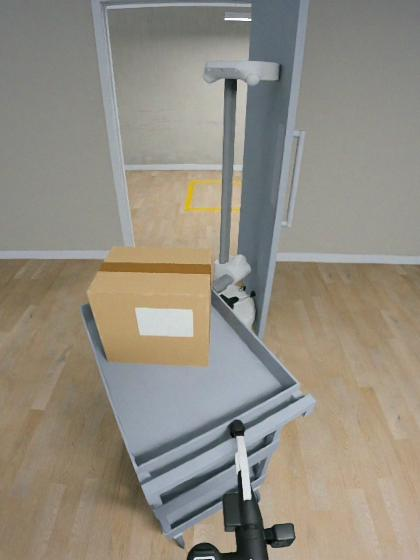

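>>> move --blocking false --r2 '{"base": {"strafe_m": 0.145, "translate_m": 0.266}, "pace": "slow"}' --cameras '[]'

>>> wait --seconds 5 --cameras '["r2_head_camera", "r1_head_left_camera"]'

Scene clock: 960.77 s.
move: r2 moving
r1.base_odometry: x=-1.547 y=+1.675 heading=+2.128
r1.turned_by_wheels: +0.000
r1.turned_by_imu: +0.000
r1.base_tilt: forward=-1.6 right=+1.3
r1.lidar_m: 0.76 0.59 0.94 0.25 0.25 0.25 0.25 0.41 3.81 1.20 1.89 2.70
r1.base_status: not commanded
r1.joint_positions: lift_m=+0.127 arm_m=+0.000 wrist_yaw_rad=+3.089 wrist_pitch_rad=+0.002 wrist_roll_rad=+0.000 gripper_m=+0.056
r1.joint_status: not commanded
r1.measured_speeds: translate_m=+0.000 strafe_m=+0.000 rotate_rad=+0.000 lift_m=+0.000 arm_m=+0.000 wrist_yaw_rad=+0.000 wrist_pitch_rad=+0.000 wrist_roll_rad=+0.000
r1.motor_effort: lift_m=+20(20) arm_m=+4(4) wheel_0=-8(9) wheel_1=+5(5) wheel_2=+1(1)
r1.servo_current: wrist_yaw_rad=39(59) wrist_pitch_rad=46(46) wrist_roll_rad=46(65) gripper_m=39(46)
r1.contact_limits: translate_m 0.7
r1.hand_pose: x=-0.1126 y=+0.1024 z=+0.3046 quat_wxyz=(+0.026, -0.001, +0.000, +1.000) (m; r1's base frame)
r1.wrist_depth_mm: 136 138 359 293 246 213 194 / 109 138 347 294 247 218 195 / 116 139 296 293 249 215 195 / 135 152 338 294 249 215 195 / 138 473 364 297 250 216 196 / 976 477 194 297 196 216 196 / 759 459 355 143 245 208 196
r2.base_odometry: x=-1.037 y=-1.565 heading=-2.048
r2.turned_by_wheels: +0.000
r2.turned_by_imu: +0.000
r2.base_tilt: forward=-0.7 right=+0.0
r2.lidar_m: 0.33 0.29 2.69 2.60 2.77 3.38 3.30 2.88 2.20 2.13 2.28 0.49
r2.base_status: translate_m moving; strafe_m moving
r2.joint_positions: lift_m=+0.690 arm_m=+0.000 wrist_yaw_rad=-0.004 wrist_pitch_rad=+0.008 wrist_roll_rad=+1.568 gripper_m=+0.001
r2.joint_status: not commanded
r2.measured_speeds: translate_m=+0.049 strafe_m=+0.026 rotate_rad=+0.001 lift_m=+0.000 arm_m=+0.000 wrist_yaw_rad=+0.000 wrist_pitch_rad=+0.000 wrist_roll_rad=+0.000
r2.motor_effort: lift_m=+21(21) arm_m=+4(5) wheel_0=+5(9) wheel_1=+6(9) wheel_2=-12(14)
r2.servo_current: wrist_yaw_rad=59(59) wrist_pitch_rad=46(52) wrist_roll_rad=52(59) gripper_m=72(72)
r2.hand_pose: x=+0.4589 y=-0.0887 z=+0.8657 quat_wxyz=(+0.708, +0.706, +0.001, -0.004) (m; r2's base frame)
r2.wrist_depth_mm: - - - 266 - 1661 1138 / - - - 242 324 336 336 / - 1863 - 221 287 1336 1182 / - - - 202 266 1255 - / - - 634 188 249 820 - / - 462 190 175 183 - - / - 459 459 - 220 - -
pictures: none
No camera images: "cameras" was empty.

Scene clock: 964.47 s.
earlier move: r2 done
r1.base_odometry: x=-1.547 y=+1.675 heading=+2.128
r1.turned_by_wheels: +0.000
r1.turned_by_imu: +0.000
r1.base_tilt: forward=-1.6 right=+1.3
r1.lidar_m: 0.42 0.51 3.77 0.25 0.25 0.25 0.25 0.40 3.83 1.19 1.92 2.69
r1.base_status: not commanded
r1.joint_positions: lift_m=+0.127 arm_m=+0.000 wrist_yaw_rad=+3.089 wrist_pitch_rad=+0.002 wrist_roll_rad=+0.000 gripper_m=+0.056
r1.joint_status: not commanded
r1.measured_speeds: translate_m=+0.000 strafe_m=+0.000 rotate_rad=+0.000 lift_m=+0.000 arm_m=+0.000 wrist_yaw_rad=+0.000 wrist_pitch_rad=+0.000 wrist_roll_rad=+0.000
r1.motor_effort: lift_m=+20(20) arm_m=+4(4) wheel_0=-9(9) wheel_1=+5(5) wheel_2=+1(1)
r1.servo_current: wrist_yaw_rad=39(72) wrist_pitch_rad=39(52) wrist_roll_rad=46(72) gripper_m=39(52)
r1.contact_limits: translate_m 0.7
r1.hand_pose: x=-0.1126 y=+0.1024 z=+0.3046 quat_wxyz=(+0.026, -0.001, +0.000, +1.000) (m; r1's base frame)
r1.wrist_depth_mm: 136 138 357 293 247 213 193 / 109 138 349 293 249 218 194 / 116 139 297 294 248 214 195 / 135 152 338 294 249 216 195 / 138 473 362 298 248 216 195 / 1008 477 193 298 197 215 195 / 759 459 355 143 246 208 196
r2.base_odometry: x=-1.031 y=-1.853 heading=-2.048
r2.turned_by_wheels: +0.000
r2.turned_by_imu: +0.000
r2.base_tilt: forward=-0.6 right=+0.1
r2.lidar_m: 0.30 0.29 2.55 2.46 2.60 3.61 3.60 3.06 2.35 2.30 2.44 0.47
r2.base_status: done
r2.joint_positions: lift_m=+0.690 arm_m=+0.000 wrist_yaw_rad=-0.004 wrist_pitch_rad=+0.008 wrist_roll_rad=+1.568 gripper_m=+0.001
r2.joint_status: not commanded
r2.measured_speeds: translate_m=+0.000 strafe_m=+0.000 rotate_rad=+0.000 lift_m=+0.000 arm_m=+0.000 wrist_yaw_rad=+0.000 wrist_pitch_rad=+0.000 wrist_roll_rad=+0.000
r2.motor_effort: lift_m=+21(21) arm_m=+4(5) wheel_0=+3(9) wheel_1=+3(9) wheel_2=-7(14)
r2.servo_current: wrist_yaw_rad=33(65) wrist_pitch_rad=46(59) wrist_roll_rad=52(65) gripper_m=65(72)
r2.hand_pose: x=+0.4589 y=-0.0887 z=+0.8657 quat_wxyz=(+0.708, +0.706, +0.001, -0.004) (m; r2's base frame)
r2.wrist_depth_mm: - - 1060 267 - 1618 1138 / - - - 237 320 330 338 / - - - 221 293 1042 991 / - - - 204 266 1618 - / - - 640 188 247 820 - / - 466 190 175 183 - - / - 466 455 - 220 - -
wait: 3.70 of 5 s (r2 has come to rest)
pictures: r1_head_left_camera, r2_head_camera
Images, in order (width x height): r1_head_left_camera 420x672, r2_head_camera 420x560.

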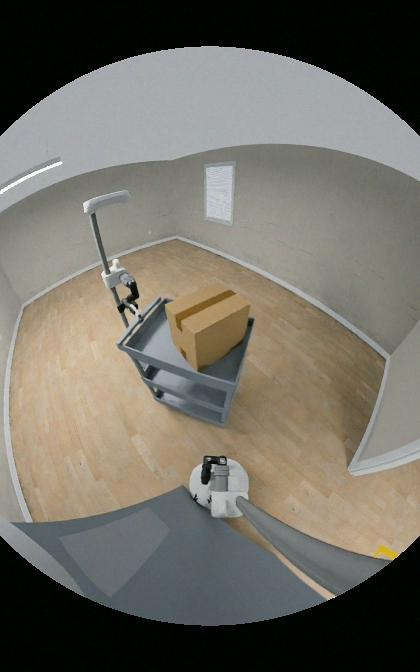

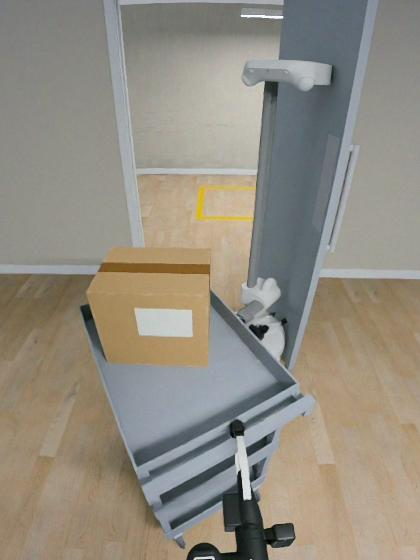

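>>> move --blocking false --r2 '{"base": {"strafe_m": 0.143, "translate_m": 0.268}, "pace": "slow"}' --cameras '[]'

>>> wait --seconds 5 --cameras '["r2_head_camera", "r1_head_left_camera"]'

Scene clock: 981.43 s.
move: r2 moving
r1.base_odometry: x=-1.547 y=+1.675 heading=+2.128
r1.turned_by_wheels: +0.000
r1.turned_by_imu: +0.000
r1.base_tilt: forward=-1.6 right=+1.3
r1.lidar_m: 0.43 0.50 3.78 0.25 0.25 0.25 0.25 0.41 3.83 1.19 1.92 2.70
r1.base_status: not commanded
r1.joint_positions: lift_m=+0.127 arm_m=+0.000 wrist_yaw_rad=+3.089 wrist_pitch_rad=+0.002 wrist_roll_rad=+0.000 gripper_m=+0.056
r1.joint_status: not commanded
r1.measured_speeds: translate_m=+0.000 strafe_m=+0.000 rotate_rad=+0.000 lift_m=+0.000 arm_m=+0.000 wrist_yaw_rad=+0.000 wrist_pitch_rad=+0.000 wrist_roll_rad=+0.000
r1.motor_effort: lift_m=+20(20) arm_m=+4(4) wheel_0=-8(9) wheel_1=+5(5) wheel_2=+1(1)
r1.servo_current: wrist_yaw_rad=46(52) wrist_pitch_rad=46(46) wrist_roll_rad=52(59) gripper_m=39(46)
r1.contact_limits: translate_m 0.7
r1.hand_pose: x=-0.1126 y=+0.1024 z=+0.3046 quat_wxyz=(+0.026, -0.001, +0.000, +1.000) (m; r1's base frame)
r1.wrist_depth_mm: 135 137 357 293 246 213 193 / 109 138 347 293 248 218 193 / 116 139 296 296 249 215 195 / 135 152 340 294 249 215 195 / 138 469 362 298 250 215 196 / 991 480 193 297 196 216 196 / 759 462 355 143 245 208 196
r2.base_odometry: x=-1.030 y=-1.868 heading=-2.048
r2.turned_by_wheels: +0.000
r2.turned_by_imu: +0.001
r2.base_tilt: forward=-0.7 right=+0.1
r2.lidar_m: 0.31 0.29 2.52 2.44 2.60 3.64 3.56 3.15 2.38 2.29 2.44 0.49
r2.base_status: translate_m moving; strafe_m moving
r2.joint_positions: lift_m=+0.690 arm_m=+0.000 wrist_yaw_rad=-0.004 wrist_pitch_rad=+0.008 wrist_roll_rad=+1.568 gripper_m=+0.001
r2.joint_status: not commanded
r2.measured_speeds: translate_m=+0.049 strafe_m=+0.027 rotate_rad=-0.002 lift_m=+0.000 arm_m=+0.000 wrist_yaw_rad=+0.000 wrist_pitch_rad=+0.000 wrist_roll_rad=+0.000
r2.motor_effort: lift_m=+21(21) arm_m=+4(5) wheel_0=+3(8) wheel_1=+7(9) wheel_2=-11(13)
r2.servo_current: wrist_yaw_rad=59(65) wrist_pitch_rad=46(52) wrist_roll_rad=52(52) gripper_m=65(65)
r2.hand_pose: x=+0.4589 y=-0.0887 z=+0.8657 quat_wxyz=(+0.708, +0.706, +0.001, -0.004) (m; r2's base frame)
r2.wrist_depth_mm: - - 1060 265 - 1618 1118 / - - - 238 322 330 336 / - - - 221 293 1042 976 / - - - 204 266 1708 - / - - 647 188 248 809 - / - 466 191 176 183 - - / - 459 455 - 220 - -
pictures: none
No camera images: "cameras" was empty.

Scene clock: 985.13 s.
earlier move: r2 done
r1.base_odometry: x=-1.547 y=+1.675 heading=+2.128
r1.turned_by_wheels: +0.000
r1.turned_by_imu: +0.000
r1.base_tilt: forward=-1.6 right=+1.3
r1.lidar_m: 0.43 0.52 3.75 0.25 0.25 0.27 0.25 0.39 3.80 1.20 1.90 0.42
r1.base_status: not commanded
r1.joint_positions: lift_m=+0.127 arm_m=+0.000 wrist_yaw_rad=+3.089 wrist_pitch_rad=+0.002 wrist_roll_rad=+0.000 gripper_m=+0.056
r1.joint_status: not commanded
r1.measured_speeds: translate_m=+0.000 strafe_m=+0.000 rotate_rad=+0.000 lift_m=+0.000 arm_m=+0.000 wrist_yaw_rad=+0.000 wrist_pitch_rad=+0.000 wrist_roll_rad=+0.000
r1.motor_effort: lift_m=+20(20) arm_m=+4(4) wheel_0=-8(9) wheel_1=+5(5) wheel_2=+1(1)
r1.servo_current: wrist_yaw_rad=39(65) wrist_pitch_rad=39(52) wrist_roll_rad=59(72) gripper_m=39(46)
r1.contact_limits: translate_m 0.7
r1.hand_pose: x=-0.1126 y=+0.1024 z=+0.3046 quat_wxyz=(+0.026, -0.001, +0.000, +1.000) (m; r1's base frame)
r1.wrist_depth_mm: 136 138 357 293 246 213 193 / 109 138 345 291 248 216 194 / 116 139 296 291 249 215 194 / 135 152 340 294 251 215 194 / 138 473 364 298 250 216 196 / 991 473 193 297 196 216 196 / 768 462 355 144 245 208 196
r2.base_odometry: x=-1.027 y=-2.157 heading=-2.048
r2.turned_by_wheels: +0.000
r2.turned_by_imu: +0.001
r2.base_tilt: forward=-0.7 right=+0.1
r2.lidar_m: 0.33 0.32 2.36 2.28 2.45 3.51 3.83 3.28 2.51 2.45 2.60 0.47
r2.base_status: done
r2.joint_positions: lift_m=+0.690 arm_m=+0.000 wrist_yaw_rad=-0.003 wrist_pitch_rad=+0.008 wrist_roll_rad=+1.568 gripper_m=+0.001
r2.joint_status: not commanded
r2.measured_speeds: translate_m=+0.000 strafe_m=+0.000 rotate_rad=+0.000 lift_m=+0.000 arm_m=+0.000 wrist_yaw_rad=+0.000 wrist_pitch_rad=+0.000 wrist_roll_rad=+0.000
r2.motor_effort: lift_m=+21(21) arm_m=+4(5) wheel_0=+3(9) wheel_1=+5(9) wheel_2=-6(13)
r2.servo_current: wrist_yaw_rad=46(65) wrist_pitch_rad=52(59) wrist_roll_rad=46(65) gripper_m=65(72)
r2.hand_pose: x=+0.4590 y=-0.0883 z=+0.8657 quat_wxyz=(+0.708, +0.706, +0.002, -0.004) (m; r2's base frame)
r2.wrist_depth_mm: - - - 267 - 891 788 / - - - 243 322 334 336 / 1756 - - 223 293 1661 878 / 1756 - - 206 266 1661 - / - - 647 188 248 809 - / - 452 189 176 183 - - / - 126 - - 220 - -
wait: 3.70 of 5 s (r2 has come to rest)
pictures: r1_head_left_camera, r2_head_camera
Images, in order (width x height): r1_head_left_camera 420x672, r2_head_camera 420x560.

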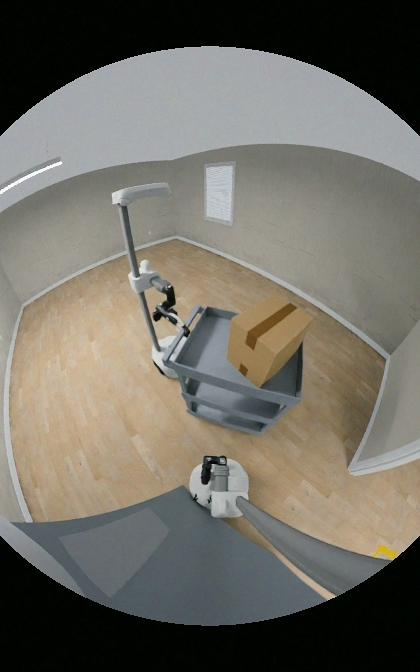

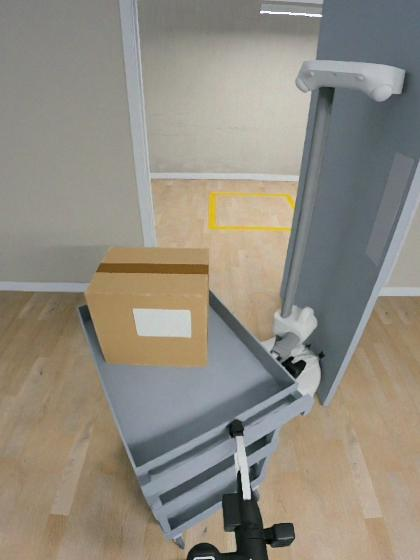

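>>> move --blocking false --r2 '{"base": {"strafe_m": 0.227}, "pace": "slow"}' --cameras '[]'

>>> wait --seconds 5 --cameras '["r2_head_camera", "r1_head_left_camera"]'

Scene clock: 998.60 s.
move: r2 moving
r1.base_odometry: x=-1.547 y=+1.675 heading=+2.128
r1.turned_by_wheels: +0.000
r1.turned_by_imu: +0.000
r1.base_tilt: forward=-1.6 right=+1.3
r1.lidar_m: 0.42 0.52 3.76 0.25 0.25 0.25 0.25 0.39 3.80 1.19 1.90 0.42
r1.base_status: not commanded
r1.joint_positions: lift_m=+0.127 arm_m=+0.000 wrist_yaw_rad=+3.089 wrist_pitch_rad=+0.002 wrist_roll_rad=+0.000 gripper_m=+0.056
r1.joint_status: not commanded
r1.measured_speeds: translate_m=+0.000 strafe_m=+0.000 rotate_rad=+0.000 lift_m=+0.000 arm_m=+0.000 wrist_yaw_rad=+0.000 wrist_pitch_rad=+0.000 wrist_roll_rad=+0.000
r1.motor_effort: lift_m=+20(20) arm_m=+4(4) wheel_0=-8(9) wheel_1=+5(5) wheel_2=+1(1)
r1.servo_current: wrist_yaw_rad=39(65) wrist_pitch_rad=46(46) wrist_roll_rad=39(59) gripper_m=39(46)
r1.contact_limits: translate_m 0.7
r1.hand_pose: x=-0.1126 y=+0.1024 z=+0.3046 quat_wxyz=(+0.026, -0.001, +0.000, +1.000) (m; r1's base frame)
r1.wrist_depth_mm: 136 138 357 291 247 213 193 / 109 138 345 293 247 218 195 / 116 139 297 294 249 215 195 / 135 152 340 296 249 216 195 / 138 469 364 296 250 216 195 / 976 473 193 298 196 216 196 / 768 459 357 143 246 208 196
r2.base_odometry: x=-1.014 y=-2.163 heading=-2.049
r2.turned_by_wheels: +0.000
r2.turned_by_imu: +0.000
r2.base_tilt: forward=-0.6 right=+0.1
r2.lidar_m: 0.29 0.32 2.35 2.29 2.41 3.49 3.86 3.32 2.52 2.46 2.62 0.49
r2.base_status: strafe_m moving
r2.joint_positions: lift_m=+0.690 arm_m=+0.000 wrist_yaw_rad=-0.003 wrist_pitch_rad=+0.008 wrist_roll_rad=+1.568 gripper_m=+0.001
r2.joint_status: not commanded
r2.measured_speeds: translate_m=+0.000 strafe_m=+0.056 rotate_rad=+0.000 lift_m=+0.000 arm_m=+0.000 wrist_yaw_rad=-0.005 wrist_pitch_rad=+0.000 wrist_roll_rad=+0.000
r2.motor_effort: lift_m=+21(21) arm_m=+4(5) wheel_0=-12(12) wheel_1=+9(9) wheel_2=+0(4)
r2.servo_current: wrist_yaw_rad=59(59) wrist_pitch_rad=46(52) wrist_roll_rad=39(52) gripper_m=65(65)
r2.hand_pose: x=+0.4589 y=-0.0884 z=+0.8657 quat_wxyz=(+0.708, +0.706, +0.002, -0.004) (m; r2's base frame)
r2.wrist_depth_mm: - - - 266 - 917 778 / - - - 243 322 336 336 / 1808 - - 221 291 1661 866 / 1708 - - 204 265 1661 - / - - 647 188 247 809 - / - 455 189 175 182 - - / - 126 452 - 219 - -
pictures: none
No camera images: "cameras" was empty.

Scene clock: 1001.53 s.
earlier move: r2 done
r1.base_odometry: x=-1.547 y=+1.675 heading=+2.128
r1.turned_by_wheels: +0.000
r1.turned_by_imu: +0.000
r1.base_tilt: forward=-1.6 right=+1.3
r1.lidar_m: 0.53 0.76 3.76 0.25 0.25 0.26 0.25 0.41 3.81 1.17 1.91 0.47
r1.base_status: not commanded
r1.joint_positions: lift_m=+0.127 arm_m=+0.000 wrist_yaw_rad=+3.089 wrist_pitch_rad=+0.002 wrist_roll_rad=+0.000 gripper_m=+0.056
r1.joint_status: not commanded
r1.measured_speeds: translate_m=+0.000 strafe_m=+0.000 rotate_rad=+0.000 lift_m=+0.000 arm_m=+0.000 wrist_yaw_rad=+0.000 wrist_pitch_rad=+0.000 wrist_roll_rad=+0.000
r1.motor_effort: lift_m=+20(20) arm_m=+4(4) wheel_0=-9(9) wheel_1=+5(5) wheel_2=+1(1)
r1.servo_current: wrist_yaw_rad=65(65) wrist_pitch_rad=39(59) wrist_roll_rad=52(65) gripper_m=39(46)
r1.contact_limits: translate_m 0.7
r1.hand_pose: x=-0.1126 y=+0.1024 z=+0.3046 quat_wxyz=(+0.026, -0.001, +0.000, +1.000) (m; r1's base frame)
r1.wrist_depth_mm: 136 138 355 291 246 213 193 / 109 138 347 294 247 217 194 / 115 139 296 296 249 214 195 / 135 152 343 296 249 216 196 / 138 469 362 298 251 215 196 / 991 477 193 297 196 216 196 / 759 459 355 143 246 208 196
r2.base_odometry: x=-0.825 y=-2.261 heading=-2.048
r2.turned_by_wheels: +0.000
r2.turned_by_imu: +0.000
r2.base_tilt: forward=-0.7 right=+0.1
r2.lidar_m: 0.36 0.37 2.13 2.07 2.19 3.12 3.83 3.62 2.73 2.66 2.79 0.45
r2.base_status: done
r2.joint_positions: lift_m=+0.690 arm_m=+0.000 wrist_yaw_rad=-0.003 wrist_pitch_rad=+0.008 wrist_roll_rad=+1.568 gripper_m=+0.001
r2.joint_status: not commanded
r2.measured_speeds: translate_m=+0.000 strafe_m=+0.000 rotate_rad=+0.000 lift_m=+0.000 arm_m=+0.000 wrist_yaw_rad=+0.000 wrist_pitch_rad=+0.000 wrist_roll_rad=+0.000
r2.motor_effort: lift_m=+21(21) arm_m=+4(5) wheel_0=-6(14) wheel_1=+4(9) wheel_2=+0(4)
r2.servo_current: wrist_yaw_rad=46(59) wrist_pitch_rad=52(52) wrist_roll_rad=52(72) gripper_m=59(72)
r2.hand_pose: x=+0.4590 y=-0.0883 z=+0.8657 quat_wxyz=(+0.708, +0.706, +0.002, -0.004) (m; r2's base frame)
r2.wrist_depth_mm: - - - 201 268 289 286 / 1708 - - 196 259 1661 1160 / 1756 - - 191 252 1537 - / 1808 - 544 187 248 809 - / - 477 477 183 242 831 - / - 504 190 178 183 - - / - 124 - - 232 - -
wait: 2.93 of 5 s (r2 has come to rest)
pictures: r1_head_left_camera, r2_head_camera
Images, in order (width x height): r1_head_left_camera 420x672, r2_head_camera 420x560.

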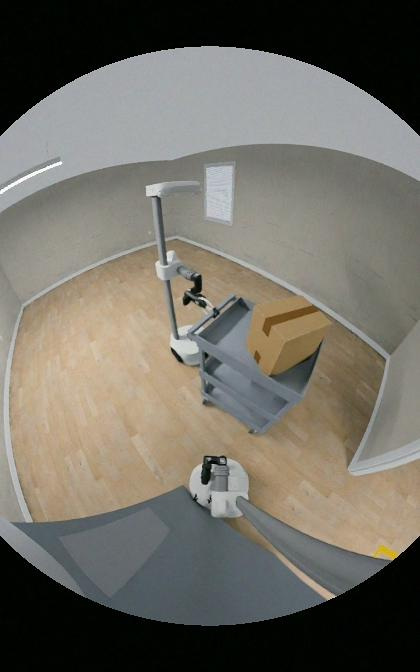

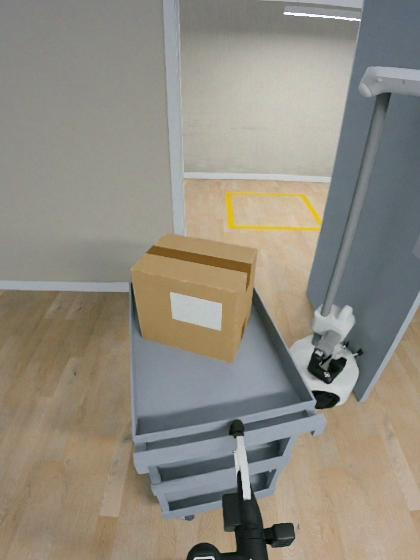

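>>> move --blocking false --r2 '{"base": {"strafe_m": 0.27}, "pace": "slow"}' --cameras '[]'

>>> wait --seconds 5 --cameras '["r2_head_camera", "r1_head_left_camera"]'

Scene clock: 1029.20 s.
move: r2 moving
r1.base_odometry: x=-1.547 y=+1.675 heading=+2.128
r1.turned_by_wheels: +0.000
r1.turned_by_imu: +0.000
r1.base_tilt: forward=-1.6 right=+1.3
r1.lidar_m: 0.53 0.79 3.76 0.25 0.25 0.27 0.25 0.39 3.82 1.18 1.89 0.46
r1.base_status: not commanded
r1.joint_positions: lift_m=+0.127 arm_m=+0.000 wrist_yaw_rad=+3.089 wrist_pitch_rad=+0.002 wrist_roll_rad=+0.000 gripper_m=+0.056
r1.joint_status: not commanded
r1.measured_speeds: translate_m=+0.000 strafe_m=+0.000 rotate_rad=+0.000 lift_m=+0.000 arm_m=+0.000 wrist_yaw_rad=+0.000 wrist_pitch_rad=+0.000 wrist_roll_rad=+0.000
r1.motor_effort: lift_m=+20(20) arm_m=+4(4) wheel_0=-8(9) wheel_1=+5(5) wheel_2=+1(1)
r1.servo_current: wrist_yaw_rad=52(65) wrist_pitch_rad=46(46) wrist_roll_rad=33(59) gripper_m=39(46)
r1.contact_limits: translate_m 0.7
r1.hand_pose: x=-0.1126 y=+0.1024 z=+0.3046 quat_wxyz=(+0.026, -0.001, +0.000, +1.000) (m; r1's base frame)
r1.wrist_depth_mm: 136 138 357 293 247 212 193 / 109 138 347 291 247 216 195 / 116 139 296 294 248 215 195 / 135 152 342 294 249 216 195 / 138 473 362 297 250 215 195 / 991 480 193 298 197 215 195 / 778 462 357 143 245 207 196
r2.base_odometry: x=-0.812 y=-2.268 heading=-2.049
r2.turned_by_wheels: +0.000
r2.turned_by_imu: +0.000
r2.base_tilt: forward=-0.6 right=+0.1
r2.lidar_m: 0.38 0.39 2.14 2.04 2.20 3.11 3.84 3.60 2.73 2.70 2.72 0.45
r2.base_status: strafe_m moving
r2.joint_positions: lift_m=+0.690 arm_m=+0.000 wrist_yaw_rad=-0.003 wrist_pitch_rad=+0.008 wrist_roll_rad=+1.568 gripper_m=+0.001
r2.joint_status: not commanded
r2.measured_speeds: translate_m=+0.000 strafe_m=+0.056 rotate_rad=+0.000 lift_m=+0.000 arm_m=+0.000 wrist_yaw_rad=+0.000 wrist_pitch_rad=+0.000 wrist_roll_rad=+0.000
r2.motor_effort: lift_m=+21(21) arm_m=+4(5) wheel_0=-9(12) wheel_1=+8(8) wheel_2=+0(1)
r2.servo_current: wrist_yaw_rad=52(65) wrist_pitch_rad=52(52) wrist_roll_rad=46(52) gripper_m=65(72)
r2.hand_pose: x=+0.4590 y=-0.0883 z=+0.8657 quat_wxyz=(+0.708, +0.706, +0.002, -0.004) (m; r2's base frame)
r2.wrist_depth_mm: - - - 198 264 289 286 / 1756 - - 195 257 1661 1182 / 1808 - - 190 253 1537 - / 1863 - 535 186 246 820 - / - 473 477 183 241 831 - / - 504 190 178 183 - - / - 124 544 - 231 - -
pictures: none
No camera images: "cameras" was empty.

Scene clock: 1032.53 s.
earlier move: r2 done
r1.base_odometry: x=-1.547 y=+1.675 heading=+2.128
r1.turned_by_wheels: +0.000
r1.turned_by_imu: +0.000
r1.base_tilt: forward=-1.6 right=+1.3
r1.lidar_m: 0.66 4.93 3.78 0.25 0.25 0.25 0.25 0.41 3.81 1.19 1.93 0.54
r1.base_status: not commanded
r1.joint_positions: lift_m=+0.127 arm_m=+0.000 wrist_yaw_rad=+3.089 wrist_pitch_rad=+0.002 wrist_roll_rad=+0.000 gripper_m=+0.056
r1.joint_status: not commanded
r1.measured_speeds: translate_m=+0.000 strafe_m=+0.000 rotate_rad=+0.000 lift_m=+0.000 arm_m=+0.000 wrist_yaw_rad=+0.000 wrist_pitch_rad=+0.000 wrist_roll_rad=+0.000
r1.motor_effort: lift_m=+20(20) arm_m=+4(4) wheel_0=-9(9) wheel_1=+5(5) wheel_2=+1(1)
r1.servo_current: wrist_yaw_rad=39(72) wrist_pitch_rad=46(52) wrist_roll_rad=52(72) gripper_m=46(46)
r1.contact_limits: translate_m 0.7
r1.hand_pose: x=-0.1126 y=+0.1024 z=+0.3046 quat_wxyz=(+0.026, -0.001, +0.000, +1.000) (m; r1's base frame)
r1.wrist_depth_mm: 136 138 357 291 247 213 193 / 109 138 345 294 247 217 195 / 116 139 294 294 249 215 195 / 134 152 340 293 249 215 195 / 137 473 364 297 250 216 196 / 1008 477 193 298 196 216 195 / 768 459 355 143 246 208 196
r2.base_odometry: x=-0.586 y=-2.385 heading=-2.049
r2.turned_by_wheels: +0.000
r2.turned_by_imu: +0.000
r2.base_tilt: forward=-0.7 right=+0.1
r2.lidar_m: 0.41 0.46 1.85 1.80 1.91 2.72 3.83 3.94 3.01 2.93 1.33 0.41
r2.base_status: done
r2.joint_positions: lift_m=+0.690 arm_m=+0.000 wrist_yaw_rad=-0.003 wrist_pitch_rad=+0.008 wrist_roll_rad=+1.568 gripper_m=+0.001
r2.joint_status: not commanded
r2.measured_speeds: translate_m=+0.000 strafe_m=+0.000 rotate_rad=+0.000 lift_m=+0.000 arm_m=+0.000 wrist_yaw_rad=+0.000 wrist_pitch_rad=+0.000 wrist_roll_rad=+0.000
r2.motor_effort: lift_m=+21(21) arm_m=+4(5) wheel_0=-6(13) wheel_1=+4(8) wheel_2=+0(2)
r2.servo_current: wrist_yaw_rad=39(65) wrist_pitch_rad=52(59) wrist_roll_rad=52(59) gripper_m=65(72)
r2.hand_pose: x=+0.4590 y=-0.0883 z=+0.8657 quat_wxyz=(+0.708, +0.706, +0.002, -0.004) (m; r2's base frame)
r2.wrist_depth_mm: 1756 - - 151 207 1537 - / 1756 - 544 157 214 - - / 1808 484 452 162 221 809 - / - 488 488 167 228 809 - / - - 574 175 236 - - / - - 186 178 182 - - / - 116 - - - - 496
wait: 3.33 of 5 s (r2 has come to rest)
pictures: r1_head_left_camera, r2_head_camera
Images, in order (width x height): r1_head_left_camera 420x672, r2_head_camera 420x560.

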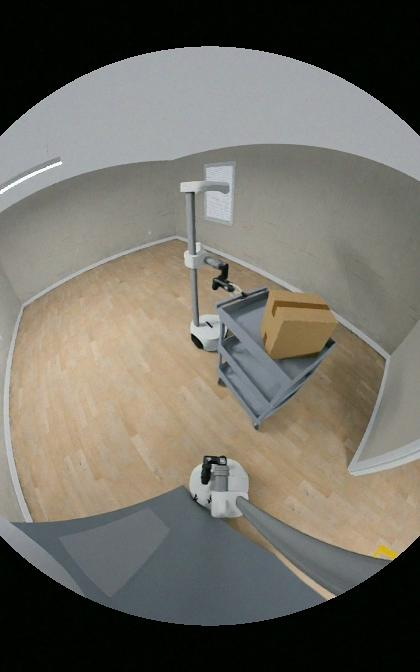

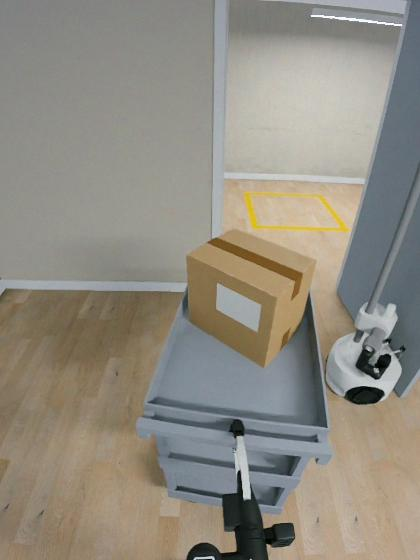

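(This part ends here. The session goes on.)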